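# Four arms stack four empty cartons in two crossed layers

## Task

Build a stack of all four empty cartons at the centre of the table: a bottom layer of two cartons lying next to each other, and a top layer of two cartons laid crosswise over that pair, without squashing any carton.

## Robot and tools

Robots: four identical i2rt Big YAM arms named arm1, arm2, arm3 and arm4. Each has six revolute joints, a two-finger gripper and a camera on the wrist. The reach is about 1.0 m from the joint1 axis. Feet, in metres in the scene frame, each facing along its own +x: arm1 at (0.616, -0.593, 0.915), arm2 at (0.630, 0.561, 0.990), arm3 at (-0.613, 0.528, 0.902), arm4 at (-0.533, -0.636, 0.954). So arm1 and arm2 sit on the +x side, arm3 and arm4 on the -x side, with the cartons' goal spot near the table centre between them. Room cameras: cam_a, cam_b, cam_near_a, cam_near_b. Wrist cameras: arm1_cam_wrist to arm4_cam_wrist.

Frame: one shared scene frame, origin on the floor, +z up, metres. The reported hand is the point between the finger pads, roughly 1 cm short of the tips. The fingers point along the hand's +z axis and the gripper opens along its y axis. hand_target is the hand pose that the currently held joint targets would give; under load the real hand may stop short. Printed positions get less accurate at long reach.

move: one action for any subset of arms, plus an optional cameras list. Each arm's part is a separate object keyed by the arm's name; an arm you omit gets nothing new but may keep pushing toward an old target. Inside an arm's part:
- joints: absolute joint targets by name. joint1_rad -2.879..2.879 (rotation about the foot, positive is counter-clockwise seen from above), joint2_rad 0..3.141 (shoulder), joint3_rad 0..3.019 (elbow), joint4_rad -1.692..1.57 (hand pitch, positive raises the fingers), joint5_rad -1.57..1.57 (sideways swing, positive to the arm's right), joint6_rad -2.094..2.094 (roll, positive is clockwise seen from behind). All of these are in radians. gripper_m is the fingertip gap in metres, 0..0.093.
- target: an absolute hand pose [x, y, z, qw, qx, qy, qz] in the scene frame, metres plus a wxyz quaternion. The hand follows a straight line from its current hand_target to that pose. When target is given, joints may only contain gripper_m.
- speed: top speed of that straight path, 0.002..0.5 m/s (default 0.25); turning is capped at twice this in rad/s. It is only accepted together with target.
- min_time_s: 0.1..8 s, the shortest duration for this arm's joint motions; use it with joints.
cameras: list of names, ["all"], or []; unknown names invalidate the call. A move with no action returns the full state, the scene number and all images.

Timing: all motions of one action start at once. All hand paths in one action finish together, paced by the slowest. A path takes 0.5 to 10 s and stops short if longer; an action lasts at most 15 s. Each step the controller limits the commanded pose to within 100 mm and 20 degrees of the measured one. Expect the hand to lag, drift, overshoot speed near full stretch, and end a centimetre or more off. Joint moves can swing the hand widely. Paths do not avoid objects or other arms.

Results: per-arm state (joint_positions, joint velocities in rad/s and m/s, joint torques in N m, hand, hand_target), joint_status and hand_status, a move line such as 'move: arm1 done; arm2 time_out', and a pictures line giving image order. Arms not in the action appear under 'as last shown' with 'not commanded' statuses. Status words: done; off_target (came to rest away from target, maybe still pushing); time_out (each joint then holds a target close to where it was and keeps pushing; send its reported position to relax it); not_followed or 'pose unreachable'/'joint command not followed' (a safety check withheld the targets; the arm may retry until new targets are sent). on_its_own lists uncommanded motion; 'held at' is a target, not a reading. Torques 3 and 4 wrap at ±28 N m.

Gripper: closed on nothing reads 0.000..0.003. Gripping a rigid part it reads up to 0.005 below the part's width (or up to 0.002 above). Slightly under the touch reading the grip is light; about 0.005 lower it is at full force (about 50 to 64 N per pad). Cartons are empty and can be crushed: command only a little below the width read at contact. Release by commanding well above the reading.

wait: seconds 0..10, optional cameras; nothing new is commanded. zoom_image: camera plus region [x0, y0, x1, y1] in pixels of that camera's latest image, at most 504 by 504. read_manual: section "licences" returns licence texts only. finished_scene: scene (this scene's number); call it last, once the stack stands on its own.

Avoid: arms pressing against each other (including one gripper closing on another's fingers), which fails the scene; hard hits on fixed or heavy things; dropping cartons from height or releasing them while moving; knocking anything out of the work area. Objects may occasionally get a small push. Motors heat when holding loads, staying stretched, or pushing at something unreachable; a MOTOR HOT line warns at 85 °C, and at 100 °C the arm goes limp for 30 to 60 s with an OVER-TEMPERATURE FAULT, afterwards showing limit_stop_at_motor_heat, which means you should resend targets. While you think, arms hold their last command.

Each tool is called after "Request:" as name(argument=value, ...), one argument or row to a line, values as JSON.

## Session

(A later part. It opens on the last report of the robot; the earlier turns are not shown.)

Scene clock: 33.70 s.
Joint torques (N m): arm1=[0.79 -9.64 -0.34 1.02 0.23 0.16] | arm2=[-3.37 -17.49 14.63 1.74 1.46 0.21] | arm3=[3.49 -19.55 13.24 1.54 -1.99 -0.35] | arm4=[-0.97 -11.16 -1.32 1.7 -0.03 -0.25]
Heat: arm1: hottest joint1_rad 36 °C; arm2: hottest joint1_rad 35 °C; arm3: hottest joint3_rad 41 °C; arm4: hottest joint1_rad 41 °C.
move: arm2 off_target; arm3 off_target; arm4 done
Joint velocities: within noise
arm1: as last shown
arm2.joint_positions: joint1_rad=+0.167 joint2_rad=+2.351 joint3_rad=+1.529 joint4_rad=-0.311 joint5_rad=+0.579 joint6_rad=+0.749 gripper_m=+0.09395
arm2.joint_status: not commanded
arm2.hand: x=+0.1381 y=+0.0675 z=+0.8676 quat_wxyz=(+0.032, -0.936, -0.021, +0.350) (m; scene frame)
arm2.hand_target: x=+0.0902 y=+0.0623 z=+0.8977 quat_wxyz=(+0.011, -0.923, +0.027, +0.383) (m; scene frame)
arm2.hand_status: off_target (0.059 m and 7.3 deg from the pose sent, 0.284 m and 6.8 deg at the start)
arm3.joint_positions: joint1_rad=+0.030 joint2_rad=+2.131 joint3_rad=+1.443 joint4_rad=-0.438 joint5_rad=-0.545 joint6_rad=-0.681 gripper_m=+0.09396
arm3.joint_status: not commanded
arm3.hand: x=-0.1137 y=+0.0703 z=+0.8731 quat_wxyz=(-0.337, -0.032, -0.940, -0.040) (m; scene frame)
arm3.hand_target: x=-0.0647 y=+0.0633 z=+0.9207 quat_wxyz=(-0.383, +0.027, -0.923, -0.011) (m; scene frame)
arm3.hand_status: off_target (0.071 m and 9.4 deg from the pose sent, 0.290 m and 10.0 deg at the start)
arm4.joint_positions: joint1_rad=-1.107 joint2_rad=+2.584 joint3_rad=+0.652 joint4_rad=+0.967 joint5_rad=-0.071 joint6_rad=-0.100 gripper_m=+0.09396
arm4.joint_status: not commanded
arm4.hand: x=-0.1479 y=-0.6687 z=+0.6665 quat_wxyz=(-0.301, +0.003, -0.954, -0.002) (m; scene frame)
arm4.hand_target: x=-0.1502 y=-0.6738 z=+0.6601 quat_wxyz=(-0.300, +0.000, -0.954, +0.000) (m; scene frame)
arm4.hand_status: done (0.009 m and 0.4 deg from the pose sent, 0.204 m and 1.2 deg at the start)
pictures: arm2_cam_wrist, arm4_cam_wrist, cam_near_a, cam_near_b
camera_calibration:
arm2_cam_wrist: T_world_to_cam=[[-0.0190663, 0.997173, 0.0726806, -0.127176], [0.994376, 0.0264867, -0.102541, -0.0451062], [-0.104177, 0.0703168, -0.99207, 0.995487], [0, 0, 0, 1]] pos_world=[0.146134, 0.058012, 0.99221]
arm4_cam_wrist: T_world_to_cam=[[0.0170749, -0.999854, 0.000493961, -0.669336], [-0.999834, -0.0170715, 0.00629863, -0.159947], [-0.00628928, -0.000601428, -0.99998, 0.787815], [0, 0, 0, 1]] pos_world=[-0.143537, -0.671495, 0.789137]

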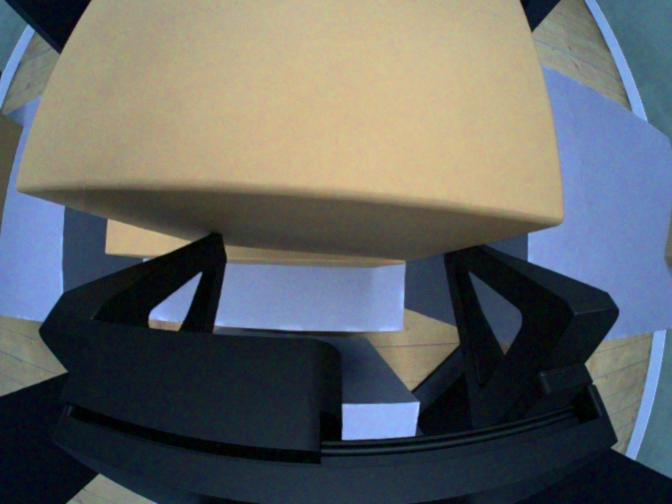

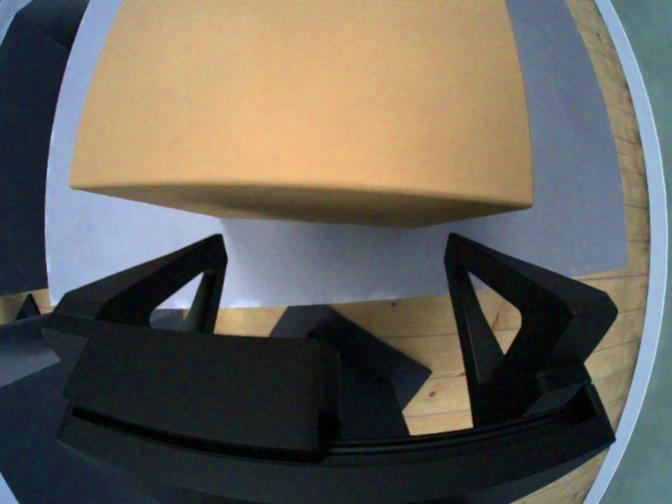

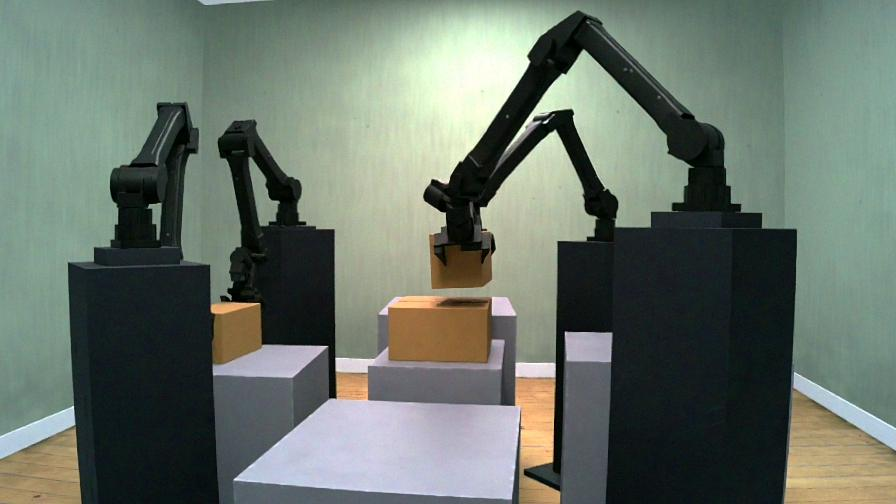

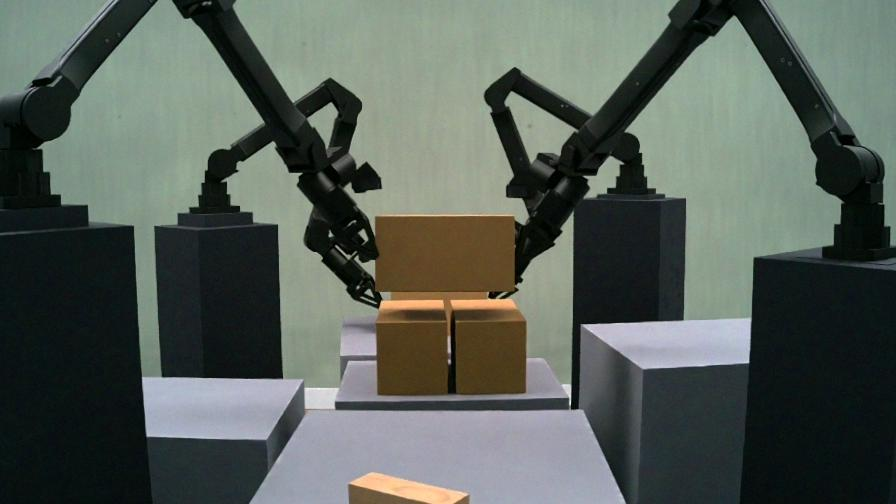

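Request:
move(
  arm2={"target":[0.087,0.088,0.852,-0.0115,0.9234,-0.0277,-0.3825],"speed":0.06},
  arm3={"target":[-0.060,0.054,0.875,0.3825,-0.0277,0.9234,0.0115],"speed":0.06},
  arm1={"target":[0.080,-0.670,0.668,0,0.9239,0,-0.3827],"speed":0.08},
  arm4={"target":[-0.058,-0.668,0.668,0.3007,0,0.9537,0],"speed":0.08},
  cameras=["arm1_cam_wrist","arm4_cam_wrist","cam_near_a","cam_near_b"],
)

Request:
zoom_image(
  camera="cam_near_a",
  region=[360, 200, 520, 380],
)

Scene clock: 37.37 s.
Joint torques (N m): arm1=[-2.43 -15.62 4.82 1.8 0.03 -0.14] | arm2=[-5.19 -16.21 8.42 3.3 0.95 -0.04] | arm3=[3.25 -20.84 12.38 2.63 -1.98 -0.37] | arm4=[1.26 -16.91 5.04 1.74 0.16 0.1]
Heat: arm1: hottest joint1_rad 36 °C; arm2: hottest joint2_rad 36 °C; arm3: hottest joint3_rad 42 °C; arm4: hottest joint1_rad 41 °C.
move: arm1 off_target; arm2 off_target; arm3 off_target; arm4 off_target
Joint velocities: within noise
arm1.joint_positions: joint1_rad=+1.021 joint2_rad=+2.514 joint3_rad=+0.835 joint4_rad=+0.750 joint5_rad=+0.137 joint6_rad=+0.157 gripper_m=+0.09396
arm1.joint_status: not commanded
arm1.hand: x=+0.1467 y=-0.6685 z=+0.6357 quat_wxyz=(-0.006, +0.947, +0.004, -0.321) (m; scene frame)
arm1.hand_target: x=+0.0840 y=-0.6685 z=+0.6723 quat_wxyz=(-0.002, +0.924, +0.000, -0.383) (m; scene frame)
arm1.hand_status: off_target (0.074 m and 7.6 deg from the pose sent, 0.089 m and 1.3 deg at the start)
arm2.joint_positions: joint1_rad=+0.159 joint2_rad=+2.391 joint3_rad=+1.529 joint4_rad=-0.216 joint5_rad=+0.579 joint6_rad=+0.749 gripper_m=+0.09395
arm2.joint_status: not commanded
arm2.hand: x=+0.1293 y=+0.0648 z=+0.8503 quat_wxyz=(+0.013, -0.931, -0.009, +0.366) (m; scene frame)
arm2.hand_target: x=+0.0896 y=+0.0900 z=+0.8529 quat_wxyz=(+0.012, -0.923, +0.028, +0.383) (m; scene frame)
arm2.hand_status: off_target (0.048 m and 4.7 deg from the pose sent, 0.057 m and 7.3 deg at the start)
arm3.joint_positions: joint1_rad=+0.030 joint2_rad=+2.212 joint3_rad=+1.443 joint4_rad=-0.396 joint5_rad=-0.548 joint6_rad=-0.687 gripper_m=+0.09396
arm3.joint_status: not commanded
arm3.hand: x=-0.1174 y=+0.0756 z=+0.8245 quat_wxyz=(-0.325, -0.035, -0.943, -0.054) (m; scene frame)
arm3.hand_target: x=-0.0653 y=+0.0601 z=+0.8790 quat_wxyz=(-0.382, +0.028, -0.924, -0.011) (m; scene frame)
arm3.hand_status: off_target (0.079 m and 11.1 deg from the pose sent, 0.056 m and 9.4 deg at the start)
arm4.joint_positions: joint1_rad=-1.094 joint2_rad=+2.537 joint3_rad=+0.771 joint4_rad=+0.682 joint5_rad=-0.052 joint6_rad=-0.097 gripper_m=+0.09396
arm4.joint_status: not commanded
arm4.hand: x=-0.1197 y=-0.6699 z=+0.6501 quat_wxyz=(-0.243, +0.003, -0.970, -0.002) (m; scene frame)
arm4.hand_target: x=-0.0607 y=-0.6674 z=+0.6723 quat_wxyz=(-0.301, +0.000, -0.954, -0.001) (m; scene frame)
arm4.hand_status: off_target (0.064 m and 6.9 deg from the pose sent, 0.090 m and 0.4 deg at the start)
pictures: arm1_cam_wrist, arm4_cam_wrist, cam_near_a, cam_near_b
camera_calibration:
arm1_cam_wrist: T_world_to_cam=[[-0.0158579, 0.999719, 0.017592, 0.659011], [0.999078, 0.016545, -0.0396247, -0.106897], [-0.0399046, 0.0169474, -0.99906, 0.776811], [0, 0, 0, 1]] pos_world=[0.148247, -0.670223, 0.760251]
arm4_cam_wrist: T_world_to_cam=[[0.0183773, -0.999831, 0.000368841, -0.670726], [-0.991767, -0.0181824, 0.126756, -0.209609], [-0.126728, -0.00269524, -0.991934, 0.750587], [0, 0, 0, 1]] pos_world=[-0.100437, -0.672401, 0.771349]

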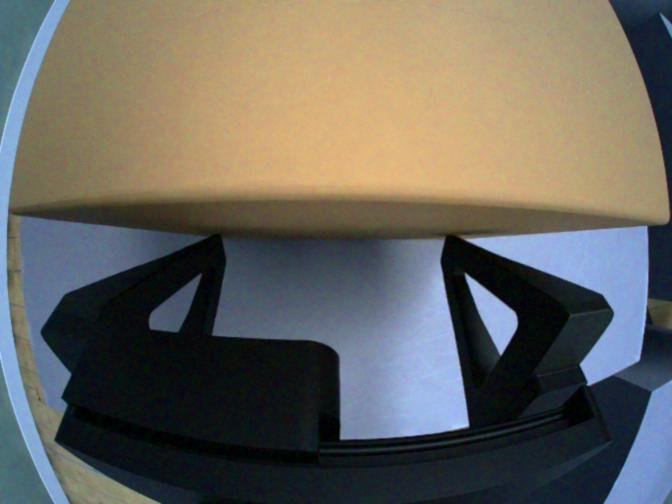

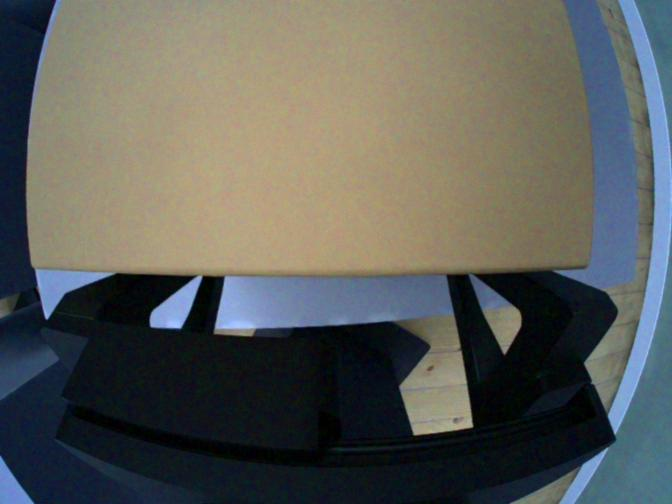

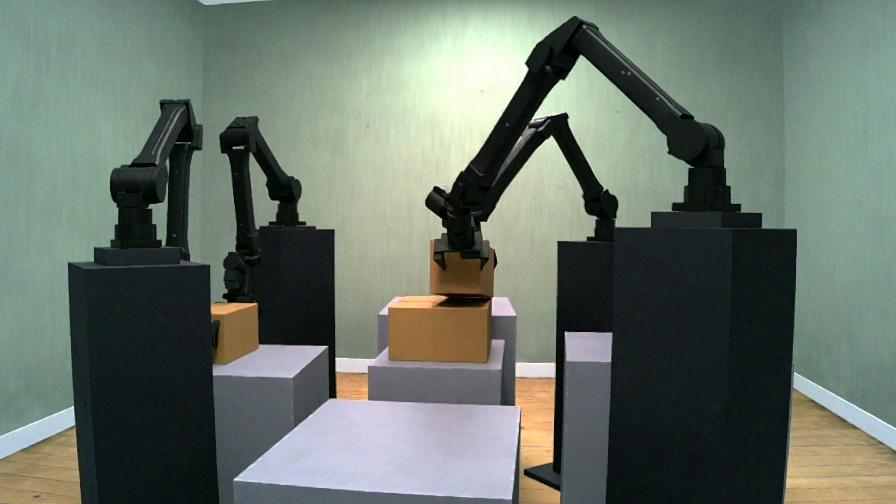

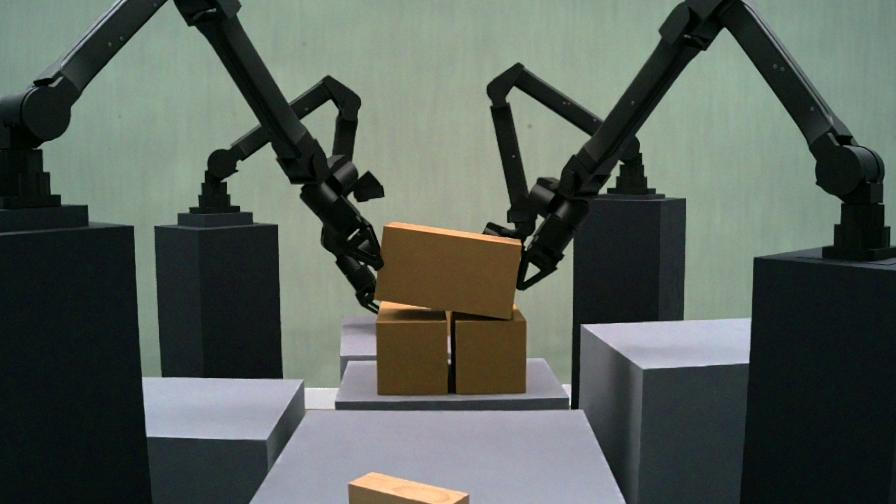

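Scaled by 2.800 from the camera's 896x504 image, which has a finer 1280x720 frame.

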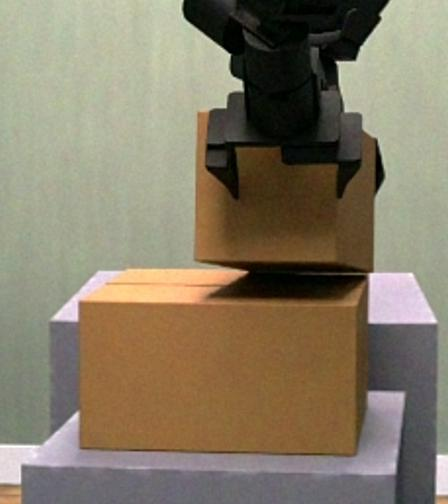

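Request:
move(
  arm2={"target":[0.087,0.108,0.810,-0.0115,0.9234,-0.0277,-0.3825],"speed":0.06},
  arm3={"target":[-0.060,0.042,0.880,0.3825,-0.0277,0.9234,0.0115],"speed":0.06},
  arm1={"target":[0.080,-0.670,0.735,0,0.9239,0,-0.3827],"speed":0.1},
  arm4={"target":[-0.058,-0.668,0.740,0.3007,0,0.9537,0],"speed":0.1},
  cameras=["cam_near_a","cam_near_b"],
)

Request:
zoom_image(
  camera="cam_near_a",
  region=[360, 200, 520, 380],
)

Scene clock: 40.20 s.
Joint torques (N m): arm1=[-1.9 -17.49 3.93 2.62 0.11 -0.1] | arm2=[-6.89 -16.38 7.64 3.28 1.35 0.18] | arm3=[2.96 -20.13 13.52 1.77 -1.66 -0.24] | arm4=[1.2 -17.73 4.51 2.48 0.15 0.09]
Heat: arm1: hottest joint1_rad 36 °C; arm2: hottest joint2_rad 36 °C; arm3: hottest joint3_rad 43 °C; arm4: hottest joint1_rad 41 °C.
move: arm1 off_target; arm2 off_target; arm3 off_target; arm4 off_target
Joint velocities: within noise
arm1.joint_positions: joint1_rad=+1.016 joint2_rad=+2.349 joint3_rad=+0.773 joint4_rad=+0.615 joint5_rad=+0.135 joint6_rad=+0.154 gripper_m=+0.09396
arm1.joint_status: not commanded
arm1.hand: x=+0.1455 y=-0.6666 z=+0.6838 quat_wxyz=(-0.009, +0.952, +0.004, -0.307) (m; scene frame)
arm1.hand_target: x=+0.0843 y=-0.6688 z=+0.7369 quat_wxyz=(-0.002, +0.924, +0.000, -0.383) (m; scene frame)
arm1.hand_status: off_target (0.083 m and 9.4 deg from the pose sent, 0.120 m and 7.6 deg at the start)
arm2.joint_positions: joint1_rad=+0.156 joint2_rad=+2.447 joint3_rad=+1.495 joint4_rad=-0.109 joint5_rad=+0.558 joint6_rad=+0.708 gripper_m=+0.09395
arm2.joint_status: not commanded
arm2.hand: x=+0.1368 y=+0.0738 z=+0.8107 quat_wxyz=(+0.007, -0.931, -0.027, +0.364) (m; scene frame)
arm2.hand_target: x=+0.0910 y=+0.1103 z=+0.8112 quat_wxyz=(+0.012, -0.923, +0.028, +0.383) (m; scene frame)
arm2.hand_status: off_target (0.060 m and 6.7 deg from the pose sent, 0.073 m and 4.7 deg at the start)
arm3.joint_positions: joint1_rad=+0.020 joint2_rad=+2.214 joint3_rad=+1.470 joint4_rad=-0.407 joint5_rad=-0.562 joint6_rad=-0.710 gripper_m=+0.09396
arm3.joint_status: not commanded
arm3.hand: x=-0.1144 y=+0.0647 z=+0.8336 quat_wxyz=(-0.335, -0.025, -0.941, -0.048) (m; scene frame)
arm3.hand_target: x=-0.0651 y=+0.0479 z=+0.8837 quat_wxyz=(-0.383, +0.028, -0.923, -0.011) (m; scene frame)
arm3.hand_status: off_target (0.075 m and 9.4 deg from the pose sent, 0.087 m and 11.1 deg at the start)
arm4.joint_positions: joint1_rad=-1.090 joint2_rad=+2.334 joint3_rad=+0.689 joint4_rad=+0.539 joint5_rad=-0.052 joint6_rad=-0.097 gripper_m=+0.09396
arm4.joint_status: not commanded
arm4.hand: x=-0.1183 y=-0.6687 z=+0.7087 quat_wxyz=(-0.232, +0.005, -0.973, -0.003) (m; scene frame)
arm4.hand_target: x=-0.0610 y=-0.6674 z=+0.7425 quat_wxyz=(-0.301, +0.000, -0.954, -0.002) (m; scene frame)
arm4.hand_status: off_target (0.068 m and 8.2 deg from the pose sent, 0.109 m and 6.9 deg at the start)
pictures: cam_near_a, cam_near_b

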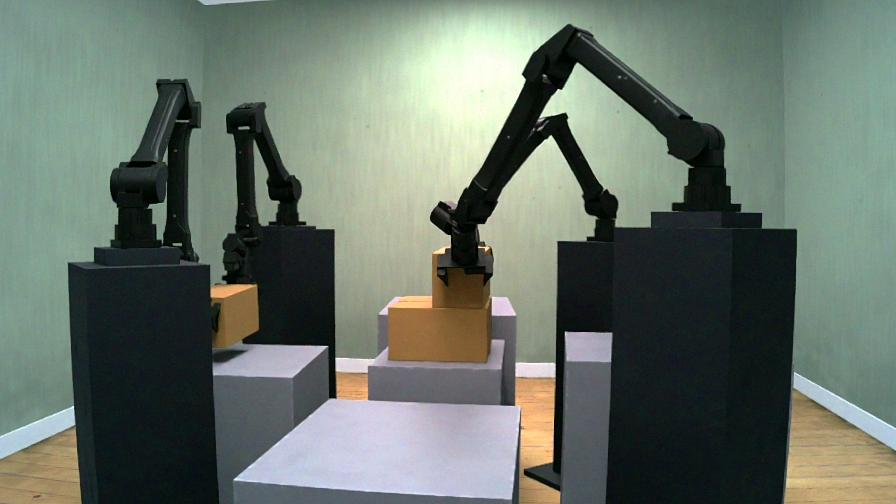

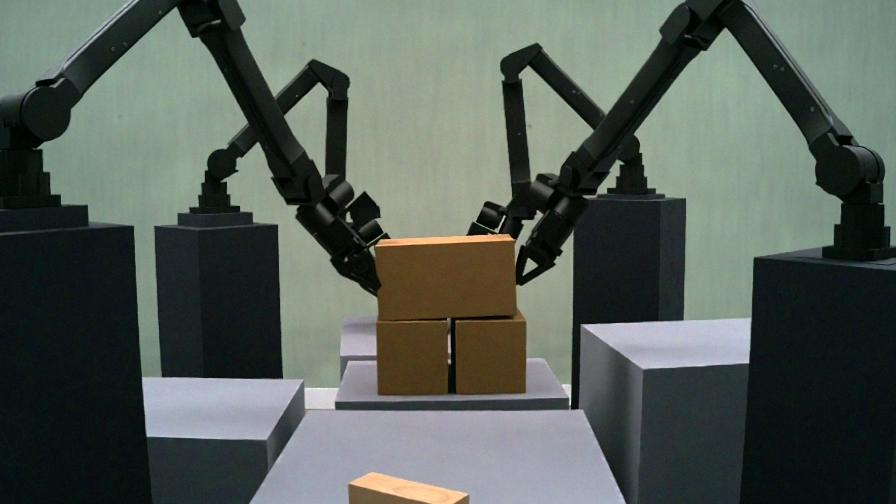

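Scaled by 2.800 from the camera's 896x504 image, which has a finer 1280x720 frame.

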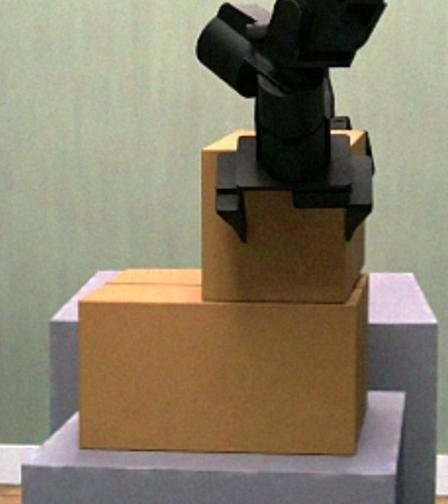

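Request:
move(
  arm2={"target":[0.092,0.130,0.815,-0.0115,0.9234,-0.0277,-0.3825],"speed":0.05},
  arm3={"target":[-0.063,0.070,0.868,0.3825,-0.0277,0.9234,0.0115],"speed":0.05},
  arm1={"target":[0.080,-0.670,0.890,0,0.9239,0,-0.3827],"speed":0.12},
  arm4={"target":[-0.058,-0.668,0.895,0.3007,0,0.9537,0],"speed":0.12},
  cameras=["cam_near_a","cam_near_b"],
)

Request:
zoom_image(
  camera="cam_near_a",
  region=[360, 200, 520, 380],
)

Scene clock: 44.07 s.
Joint torques (N m): arm1=[-1.73 -14.92 8.95 2.99 0.26 -0.11] | arm2=[-6.01 -18.84 6.34 2.66 1.38 0.13] | arm3=[4.6 -21.19 8.88 2.74 -0.98 0.24] | arm4=[1.26 -13.98 9.65 2.81 0.15 0.12]
Heat: arm1: hottest joint3_rad 37 °C; arm2: hottest joint2_rad 37 °C; arm3: hottest joint3_rad 44 °C; arm4: hottest joint1_rad 41 °C.
move: arm1 off_target; arm2 off_target; arm3 off_target; arm4 off_target
Joint velocities: within noise
arm1.joint_positions: joint1_rad=+1.016 joint2_rad=+1.854 joint3_rad=+0.658 joint4_rad=+0.202 joint5_rad=+0.132 joint6_rad=+0.155 gripper_m=+0.09396
arm1.joint_status: not commanded
arm1.hand: x=+0.1537 y=-0.6653 z=+0.8281 quat_wxyz=(-0.011, +0.957, +0.005, -0.291) (m; scene frame)
arm1.hand_target: x=+0.0875 y=-0.6684 z=+0.8944 quat_wxyz=(-0.002, +0.924, +0.000, -0.383) (m; scene frame)
arm1.hand_status: off_target (0.096 m and 11.3 deg from the pose sent, 0.216 m and 9.4 deg at the start; pose on its path clipped on 36 of 68 steps)
arm2.joint_positions: joint1_rad=+0.141 joint2_rad=+2.447 joint3_rad=+1.431 joint4_rad=-0.045 joint5_rad=+0.548 joint6_rad=+0.694 gripper_m=+0.09395
arm2.joint_status: not commanded
arm2.hand: x=+0.1432 y=+0.0958 z=+0.7963 quat_wxyz=(+0.009, -0.932, -0.028, +0.360) (m; scene frame)
arm2.hand_target: x=+0.0953 y=+0.1314 z=+0.8149 quat_wxyz=(+0.012, -0.923, +0.028, +0.383) (m; scene frame)
arm2.hand_status: off_target (0.064 m and 7.0 deg from the pose sent, 0.072 m and 6.7 deg at the start)
arm3.joint_positions: joint1_rad=+0.024 joint2_rad=+2.214 joint3_rad=+1.455 joint4_rad=-0.354 joint5_rad=-0.567 joint6_rad=-0.728 gripper_m=+0.09396
arm3.joint_status: not commanded
arm3.hand: x=-0.1095 y=+0.0644 z=+0.8337 quat_wxyz=(-0.349, -0.009, -0.937, -0.034) (m; scene frame)
arm3.hand_target: x=-0.0655 y=+0.0728 z=+0.8694 quat_wxyz=(-0.383, +0.028, -0.923, -0.013) (m; scene frame)
arm3.hand_status: off_target (0.058 m and 6.4 deg from the pose sent, 0.062 m and 9.4 deg at the start)
arm4.joint_positions: joint1_rad=-1.090 joint2_rad=+1.797 joint3_rad=+0.594 joint4_rad=+0.099 joint5_rad=-0.052 joint6_rad=-0.099 gripper_m=+0.09396
arm4.joint_status: not commanded
arm4.hand: x=-0.1117 y=-0.6694 z=+0.8607 quat_wxyz=(-0.233, +0.006, -0.972, -0.003) (m; scene frame)
arm4.hand_target: x=-0.0616 y=-0.6674 z=+0.8979 quat_wxyz=(-0.301, +0.000, -0.954, -0.002) (m; scene frame)
arm4.hand_status: off_target (0.064 m and 8.1 deg from the pose sent, 0.196 m and 8.2 deg at the start)
pictures: cam_near_a, cam_near_b

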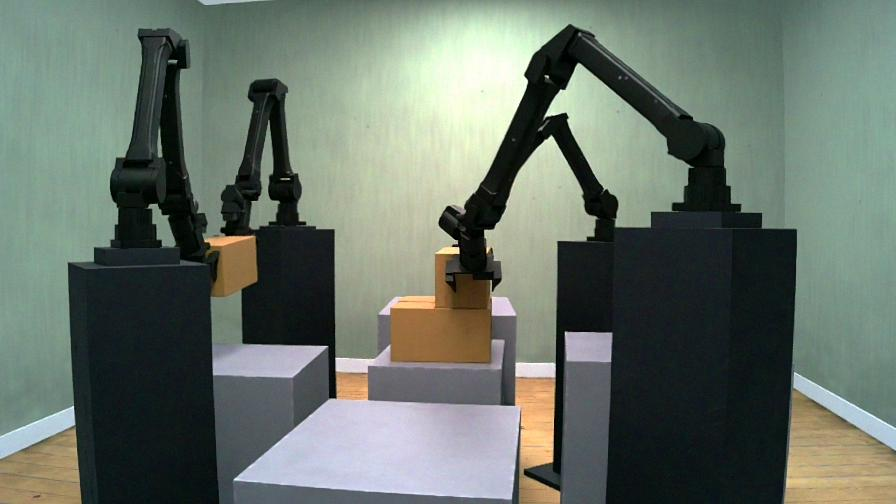

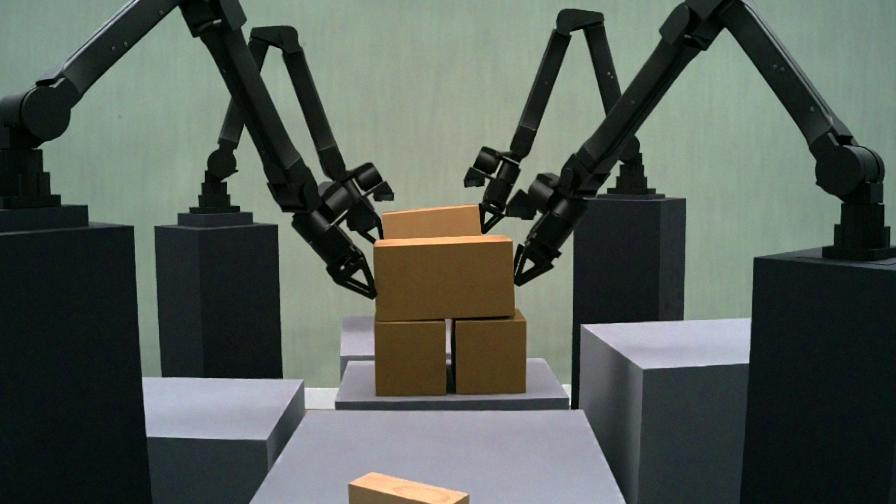

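Scaled by 2.800 from the camera's 896x504 image, which has a finer 1280x720 frame.

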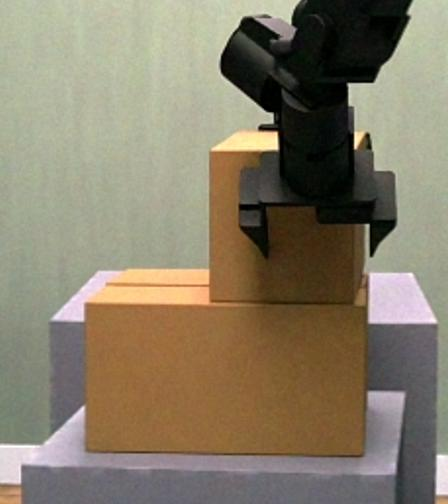

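Request:
move(
  arm2={"target":[0.20,0.100,0.815,0,0.9239,0,-0.3827],"speed":0.08},
  arm3={"target":[-0.17,0.066,0.860,0.3827,0,0.9239,0],"speed":0.08},
  arm1={"target":[0.076,-0.580,0.915,0.0096,0.9236,0.0231,-0.3826],"speed":0.08},
  arm4={"target":[-0.062,-0.578,0.900,0.3006,0.0238,0.9534,-0.0075],"speed":0.08},
  cameras=["cam_near_a","cam_near_b"],
)

Request:
move(
  arm2={"target":[0.33,0.40,1.05,0,0.9239,0,-0.3827],"speed":0.25},
  arm3={"target":[-0.30,0.40,1.05,0.3827,0,0.9239,0],"speed":0.25},
  arm1={"target":[0.070,-0.390,0.930,0.0096,0.9236,0.0231,-0.3826],"speed":0.08},
  arm4={"target":[-0.068,-0.388,0.910,0.3006,0.0238,0.9534,-0.0075],"speed":0.08},
  cameras=["arm1_cam_wrist","arm4_cam_wrist","cam_near_a","cam_near_b"],
)

Scene clock: 48.13 s.
Joint torques (N m): arm1=[-0.85 -13.8 9.55 2.86 -0.36 -0.25] | arm2=[1.67 -18.08 4.56 2.11 0.61 0.12] | arm3=[-0.32 -19.02 6.09 1.46 -0.61 0.08] | arm4=[0.32 -14.15 11.1 2.69 0.65 0.35]
Heat: arm1: hottest joint3_rad 38 °C; arm2: hottest joint2_rad 37 °C; arm3: hottest joint3_rad 44 °C; arm4: hottest joint1_rad 41 °C.
move: arm1 off_target; arm2 off_target; arm3 off_target; arm4 off_target
Joint velocities: within noise
arm1.joint_positions: joint1_rad=+0.775 joint2_rad=+1.772 joint3_rad=+0.658 joint4_rad=+0.140 joint5_rad=-0.050 joint6_rad=-0.030 gripper_m=+0.09396
arm1.joint_status: not commanded
arm1.hand: x=+0.1439 y=-0.5843 z=+0.8551 quat_wxyz=(+0.015, +0.956, +0.004, -0.295) (m; scene frame)
arm1.hand_target: x=+0.0832 y=-0.5800 z=+0.9191 quat_wxyz=(+0.007, +0.924, +0.023, -0.383) (m; scene frame)
arm1.hand_status: off_target (0.091 m and 11.0 deg from the pose sent, 0.145 m and 11.7 deg at the start)
arm2.joint_positions: joint1_rad=+0.221 joint2_rad=+2.394 joint3_rad=+1.288 joint4_rad=-0.007 joint5_rad=+0.621 joint6_rad=+0.812 gripper_m=+0.09395
arm2.joint_status: not commanded
arm2.hand: x=+0.2031 y=+0.1092 z=+0.7974 quat_wxyz=(+0.017, -0.929, -0.009, +0.371) (m; scene frame)
arm2.hand_target: x=+0.2000 y=+0.1000 z=+0.8149 quat_wxyz=(+0.000, -0.924, +0.000, +0.383) (m; scene frame)
arm2.hand_status: off_target (0.020 m and 2.6 deg from the pose sent, 0.060 m and 4.4 deg at the start)
arm3.joint_positions: joint1_rad=-0.049 joint2_rad=+2.102 joint3_rad=+1.255 joint4_rad=-0.239 joint5_rad=-0.611 joint6_rad=-0.789 gripper_m=+0.09396
arm3.joint_status: not commanded
arm3.hand: x=-0.1699 y=+0.0748 z=+0.8460 quat_wxyz=(-0.372, -0.005, -0.928, -0.015) (m; scene frame)
arm3.hand_target: x=-0.1701 y=+0.0661 z=+0.8599 quat_wxyz=(-0.382, +0.000, -0.924, +0.000) (m; scene frame)
arm3.hand_status: off_target (0.017 m and 2.2 deg from the pose sent, 0.066 m and 5.8 deg at the start)
arm4.joint_positions: joint1_rad=-0.825 joint2_rad=+1.779 joint3_rad=+0.576 joint4_rad=+0.070 joint5_rad=+0.108 joint6_rad=+0.127 gripper_m=+0.09396
arm4.joint_status: not commanded
arm4.hand: x=-0.1260 y=-0.5879 z=+0.8611 quat_wxyz=(-0.223, +0.007, -0.975, +0.020) (m; scene frame)
arm4.hand_target: x=-0.0670 y=-0.5785 z=+0.9042 quat_wxyz=(-0.300, -0.023, -0.954, +0.005) (m; scene frame)
arm4.hand_status: off_target (0.076 m and 10.0 deg from the pose sent, 0.111 m and 8.8 deg at the start)
pictures: cam_near_a, cam_near_b

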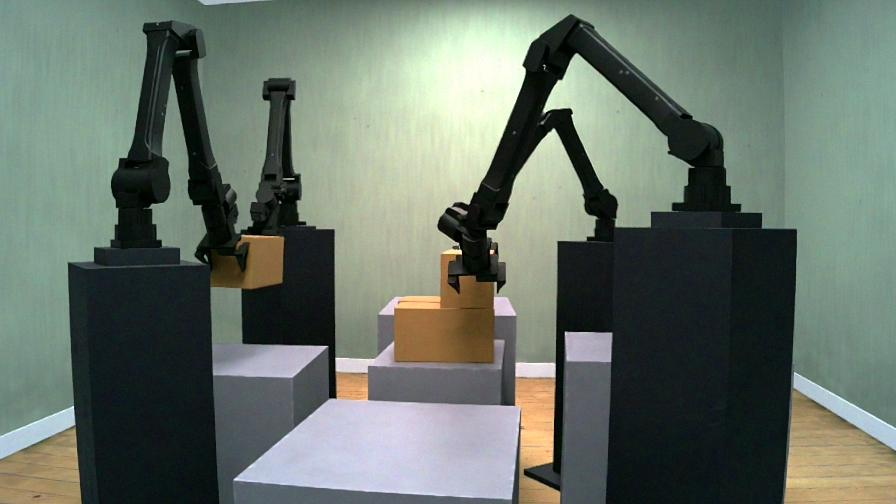

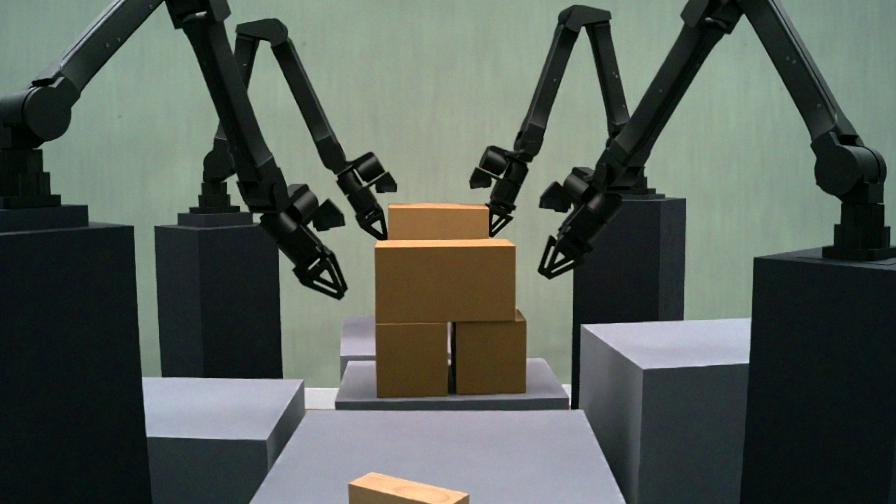

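Scene clock: 51.43 s.
Joint torques (N m): arm1=[1.2 -10.46 12.16 2.18 -1.03 -0.3] | arm2=[-0.62 -3.84 7.27 1.21 0.18 -0.11] | arm3=[1.26 -4.31 8.94 0.95 -0.09 0.24] | arm4=[-0.85 -12.98 15.77 2.13 1.22 0.36]
Heat: arm1: hottest joint3_rad 39 °C; arm2: hottest joint2_rad 37 °C; arm3: hottest joint3_rad 44 °C; arm4: hottest joint1_rad 41 °C.
move: arm1 off_target; arm2 done; arm3 done; arm4 off_target
Joint velocities: within noise
arm1.joint_positions: joint1_rad=+0.336 joint2_rad=+1.772 joint3_rad=+0.811 joint4_rad=-0.022 joint5_rad=-0.322 joint6_rad=-0.332 gripper_m=+0.09396
arm1.joint_status: not commanded
arm1.hand: x=+0.1324 y=-0.4062 z=+0.8908 quat_wxyz=(+0.029, +0.946, -0.021, -0.323) (m; scene frame)
arm1.hand_target: x=+0.0772 y=-0.3930 z=+0.9348 quat_wxyz=(+0.008, +0.924, +0.023, -0.383) (m; scene frame)
arm1.hand_status: off_target (0.075 m and 9.1 deg from the pose sent, 0.221 m and 11.0 deg at the start)
arm2.joint_positions: joint1_rad=-0.010 joint2_rad=+1.132 joint3_rad=+0.374 joint4_rad=-0.183 joint5_rad=+0.497 joint6_rad=+0.585 gripper_m=+0.09395
arm2.joint_status: not commanded
arm2.hand: x=+0.3291 y=+0.3953 z=+1.0490 quat_wxyz=(-0.003, -0.923, +0.001, +0.384) (m; scene frame)
arm2.hand_target: x=+0.3300 y=+0.3999 z=+1.0499 quat_wxyz=(+0.000, -0.924, +0.000, +0.383) (m; scene frame)
arm2.hand_status: done (0.005 m and 0.4 deg from the pose sent, 0.406 m and 2.6 deg at the start)
arm3.joint_positions: joint1_rad=+0.307 joint2_rad=+0.859 joint3_rad=+0.495 joint4_rad=-0.517 joint5_rad=-0.400 joint6_rad=-0.449 gripper_m=+0.09396
arm3.joint_status: not commanded
arm3.hand: x=-0.3012 y=+0.3961 z=+1.0473 quat_wxyz=(-0.382, -0.002, -0.924, +0.002) (m; scene frame)
arm3.hand_target: x=-0.3000 y=+0.3999 z=+1.0501 quat_wxyz=(-0.383, +0.000, -0.924, +0.000) (m; scene frame)
arm3.hand_status: done (0.005 m and 0.3 deg from the pose sent, 0.405 m and 2.2 deg at the start)
arm4.joint_positions: joint1_rad=-0.370 joint2_rad=+1.815 joint3_rad=+0.743 joint4_rad=-0.148 joint5_rad=+0.331 joint6_rad=+0.510 gripper_m=+0.09396
arm4.joint_status: not commanded
arm4.hand: x=-0.1382 y=-0.4241 z=+0.8765 quat_wxyz=(-0.233, +0.025, -0.971, +0.044) (m; scene frame)
arm4.hand_target: x=-0.0755 y=-0.3923 z=+0.9173 quat_wxyz=(-0.300, -0.023, -0.954, +0.006) (m; scene frame)
arm4.hand_status: off_target (0.086 m and 10.6 deg from the pose sent, 0.214 m and 10.0 deg at the start)
pictures: arm1_cam_wrist, arm4_cam_wrist, cam_near_a, cam_near_b
camera_calibration:
arm1_cam_wrist: T_world_to_cam=[[0.00790791, 0.997818, -0.0655487, 0.462148], [0.998941, -0.0108543, -0.0447163, -0.0934274], [-0.0453302, -0.0651256, -0.996847, 0.991962], [0, 0, 0, 1]] pos_world=[0.13464, -0.397552, 1.01495]
arm4_cam_wrist: T_world_to_cam=[[0.039087, -0.994405, 0.0981328, -0.505308], [-0.988602, -0.0241947, 0.148597, -0.273582], [-0.145391, -0.102822, -0.984017, 0.921497], [0, 0, 0, 1]] pos_world=[-0.116735, -0.41435, 0.997009]

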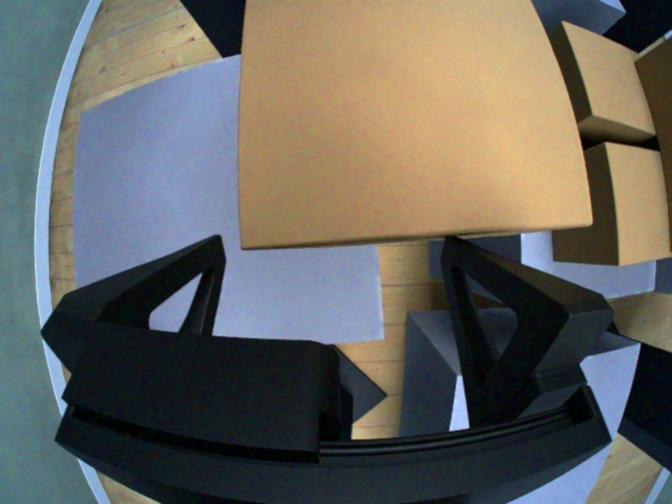

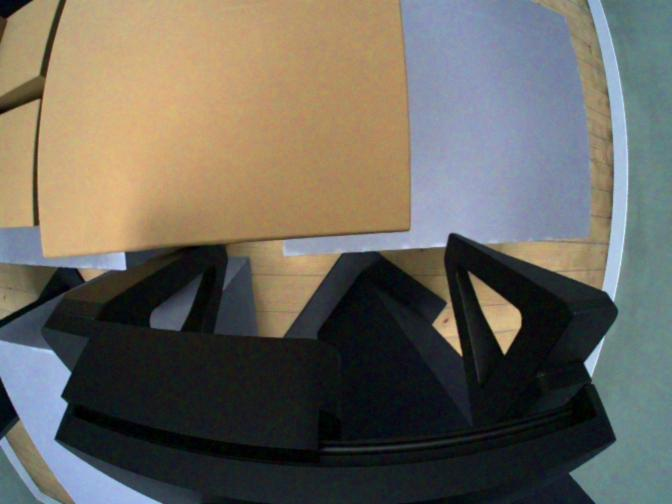

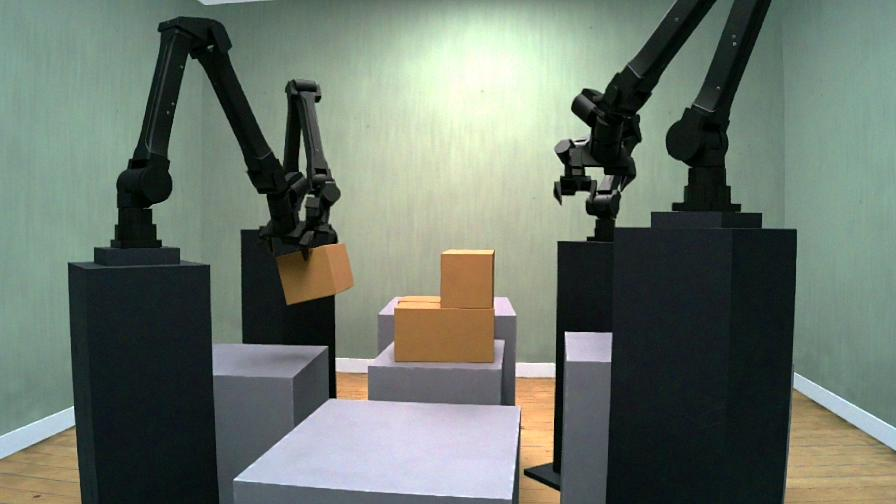

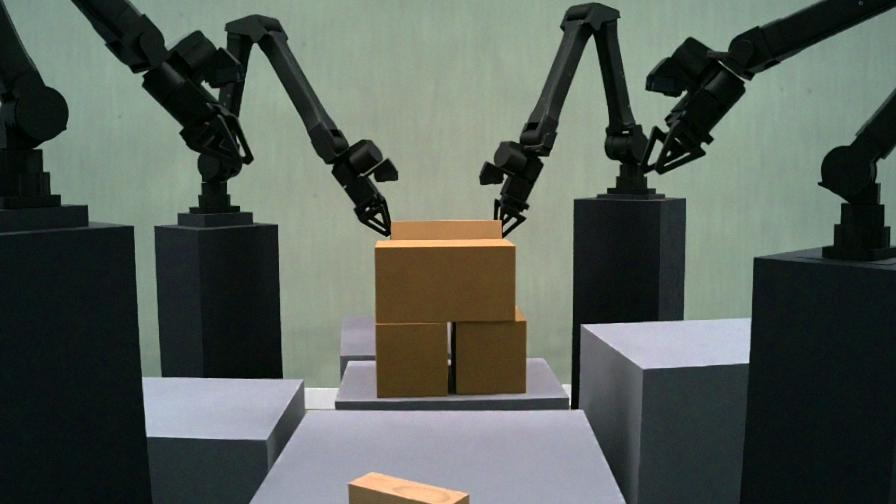

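Request:
move(
  arm1={"target":[0.070,-0.390,0.970,0.0096,0.9236,0.0231,-0.3826],"speed":0.07},
  arm4={"target":[-0.068,-0.380,0.950,0.3006,0.0238,0.9534,-0.0075],"speed":0.07},
)

Request:
move(
  arm1={"target":[0.064,-0.130,0.975,0.0096,0.9236,0.0231,-0.3826],"speed":0.07},
  arm4={"target":[-0.074,-0.118,0.955,0.3006,0.0238,0.9534,-0.0075],"speed":0.07},
  cameras=["arm1_cam_wrist","arm4_cam_wrist","cam_near_a","cam_near_b"],
)

Request:
zoom_image(
  camera="cam_near_a",
  region=[340, 200, 520, 380],
)

Scene clock: 55.07 s.
Joint torques (N m): arm1=[1.32 -13.68 12.59 2.14 -0.94 -0.27] | arm2=[-0.5 -4.78 7.43 1.03 0.21 -0.08] | arm3=[1.26 -4.31 8.96 0.95 -0.09 0.2] | arm4=[-0.73 -14.74 15.87 2 1.26 0.34]
Heat: arm1: hottest joint3_rad 40 °C; arm2: hottest joint2_rad 37 °C; arm3: hottest joint3_rad 44 °C; arm4: hottest joint1_rad 41 °C.
move: arm1 off_target; arm4 off_target
Joint velocities: within noise
arm1.joint_positions: joint1_rad=+0.336 joint2_rad=+1.728 joint3_rad=+0.830 joint4_rad=-0.133 joint5_rad=-0.325 joint6_rad=-0.337 gripper_m=+0.09396
arm1.joint_status: not commanded
arm1.hand: x=+0.1378 y=-0.4095 z=+0.9049 quat_wxyz=(+0.040, +0.952, -0.022, -0.303) (m; scene frame)
arm1.hand_target: x=+0.0791 y=-0.3940 z=+0.9750 quat_wxyz=(+0.008, +0.924, +0.023, -0.383) (m; scene frame)
arm1.hand_status: off_target (0.096 m and 11.5 deg from the pose sent, 0.102 m and 9.1 deg at the start; pose on its path clipped on 6 of 37 steps)
arm2, arm3: as last shown
arm2.hand: x=+0.3291 y=+0.3953 z=+1.0490 quat_wxyz=(-0.003, -0.923, +0.000, +0.384) (m; scene frame)
arm4.joint_positions: joint1_rad=-0.354 joint2_rad=+1.757 joint3_rad=+0.784 joint4_rad=-0.263 joint5_rad=+0.337 joint6_rad=+0.527 gripper_m=+0.09396
arm4.joint_status: not commanded
arm4.hand: x=-0.1344 y=-0.4142 z=+0.9038 quat_wxyz=(-0.229, +0.025, -0.972, +0.047) (m; scene frame)
arm4.hand_target: x=-0.0752 y=-0.3843 z=+0.9558 quat_wxyz=(-0.300, -0.024, -0.954, +0.006) (m; scene frame)
arm4.hand_status: off_target (0.088 m and 11.1 deg from the pose sent, 0.111 m and 10.6 deg at the start)
pictures: none

Scene clock: 59.70 s.
Joint torques (N m): arm1=[3.9 -15.85 14.24 2.18 -1.55 -0.41] | arm2=[0.32 -4.07 7.58 1.11 0.2 -0.11] | arm3=[1.26 -4.42 8.95 0.95 -0.09 0.21] | arm4=[-4.6 -17.9 16.23 1.26 2.16 0.38]
Heat: arm1: hottest joint3_rad 42 °C; arm2: hottest joint2_rad 37 °C; arm3: hottest joint3_rad 45 °C; arm4: hottest joint3_rad 43 °C.
move: arm1 off_target; arm4 off_target
Joint velocities: within noise
arm1.joint_positions: joint1_rad=-0.064 joint2_rad=+2.037 joint3_rad=+1.402 joint4_rad=-0.517 joint5_rad=-0.537 joint6_rad=-0.650 gripper_m=+0.09396
arm1.joint_status: not commanded
arm1.hand: x=+0.1298 y=-0.1503 z=+0.9225 quat_wxyz=(+0.050, +0.943, -0.051, -0.324) (m; scene frame)
arm1.hand_target: x=+0.0715 y=-0.1382 z=+0.9793 quat_wxyz=(+0.009, +0.923, +0.023, -0.383) (m; scene frame)
arm1.hand_status: off_target (0.087 m and 11.9 deg from the pose sent, 0.298 m and 11.5 deg at the start)
arm2, arm3: as last shown
arm4.joint_positions: joint1_rad=+0.046 joint2_rad=+2.095 joint3_rad=+1.476 joint4_rad=-0.674 joint5_rad=+0.462 joint6_rad=+0.865 gripper_m=+0.09396
arm4.joint_status: not commanded
arm4.hand: x=-0.1373 y=-0.1215 z=+0.9370 quat_wxyz=(-0.263, +0.051, -0.963, +0.021) (m; scene frame)
arm4.hand_target: x=-0.0779 y=-0.1239 z=+0.9574 quat_wxyz=(-0.301, -0.023, -0.953, +0.006) (m; scene frame)
arm4.hand_status: off_target (0.066 m and 9.7 deg from the pose sent, 0.307 m and 11.1 deg at the start)
pictures: arm1_cam_wrist, arm4_cam_wrist, cam_near_a, cam_near_b
camera_calibration:
arm1_cam_wrist: T_world_to_cam=[[0.050509, 0.991125, -0.122965, 0.255394], [0.997365, -0.0564755, -0.0455285, -0.0925627], [-0.0520689, -0.120341, -0.991366, 1.02764], [0, 0, 0, 1]] pos_world=[0.132927, -0.134687, 1.04596]
arm4_cam_wrist: T_world_to_cam=[[0.0975509, -0.992774, 0.0698862, -0.175638], [-0.99199, -0.091331, 0.0872632, -0.225499], [-0.0802498, -0.077839, -0.993731, 1.0333], [0, 0, 0, 1]] pos_world=[-0.123637, -0.114533, 1.05877]

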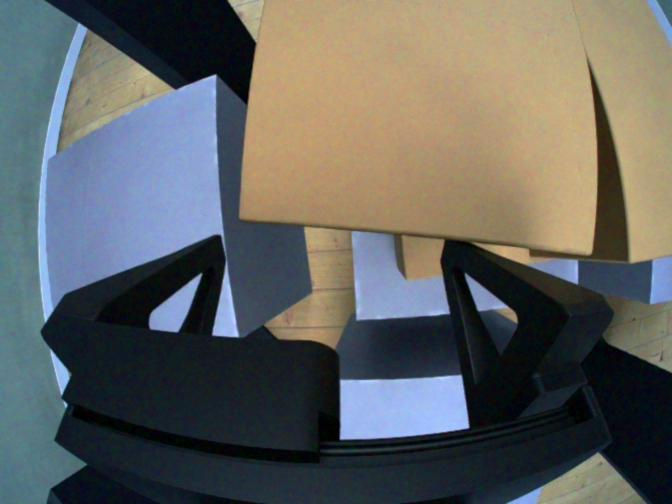

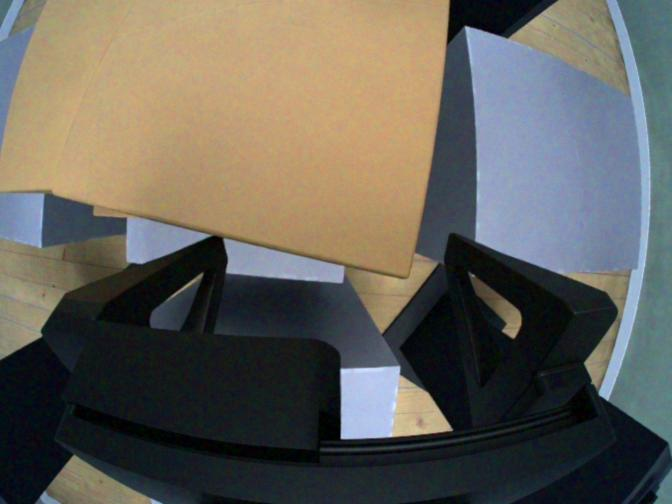

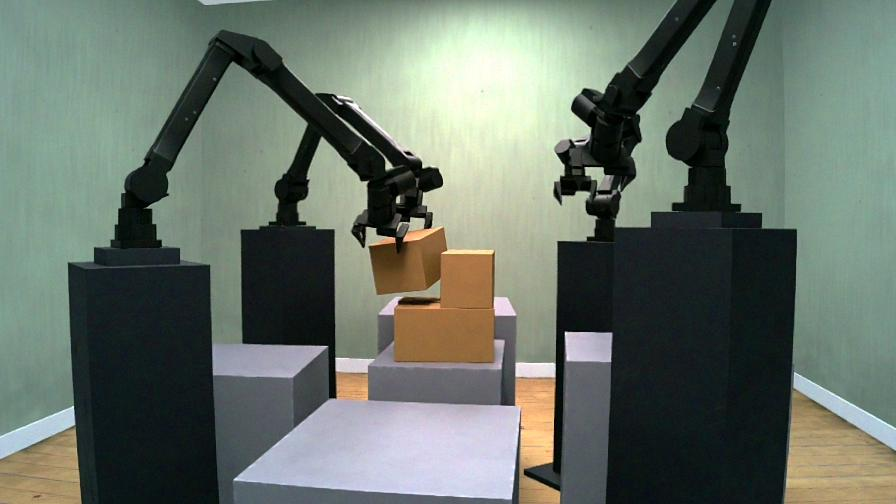

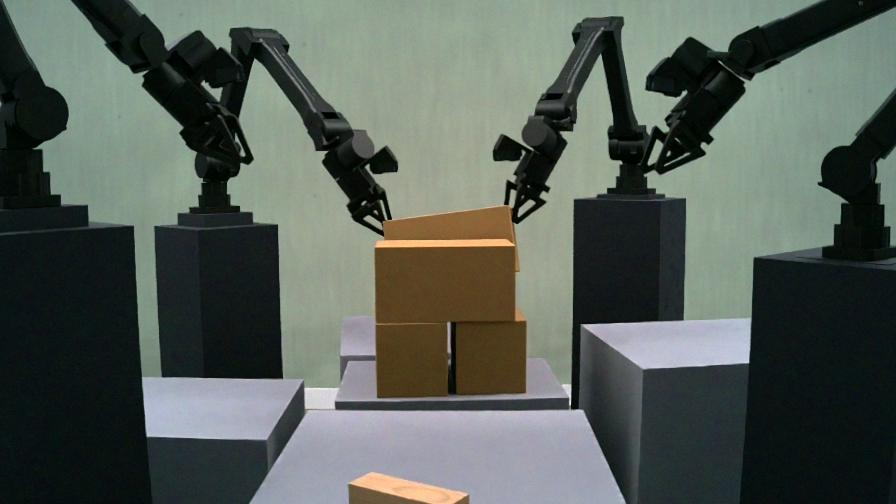

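Scaled by 2.800 from the camera's 896x504 image, which has a finer 1280x720 frame.

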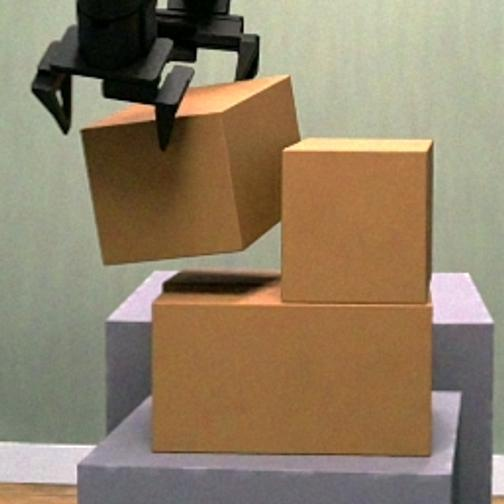

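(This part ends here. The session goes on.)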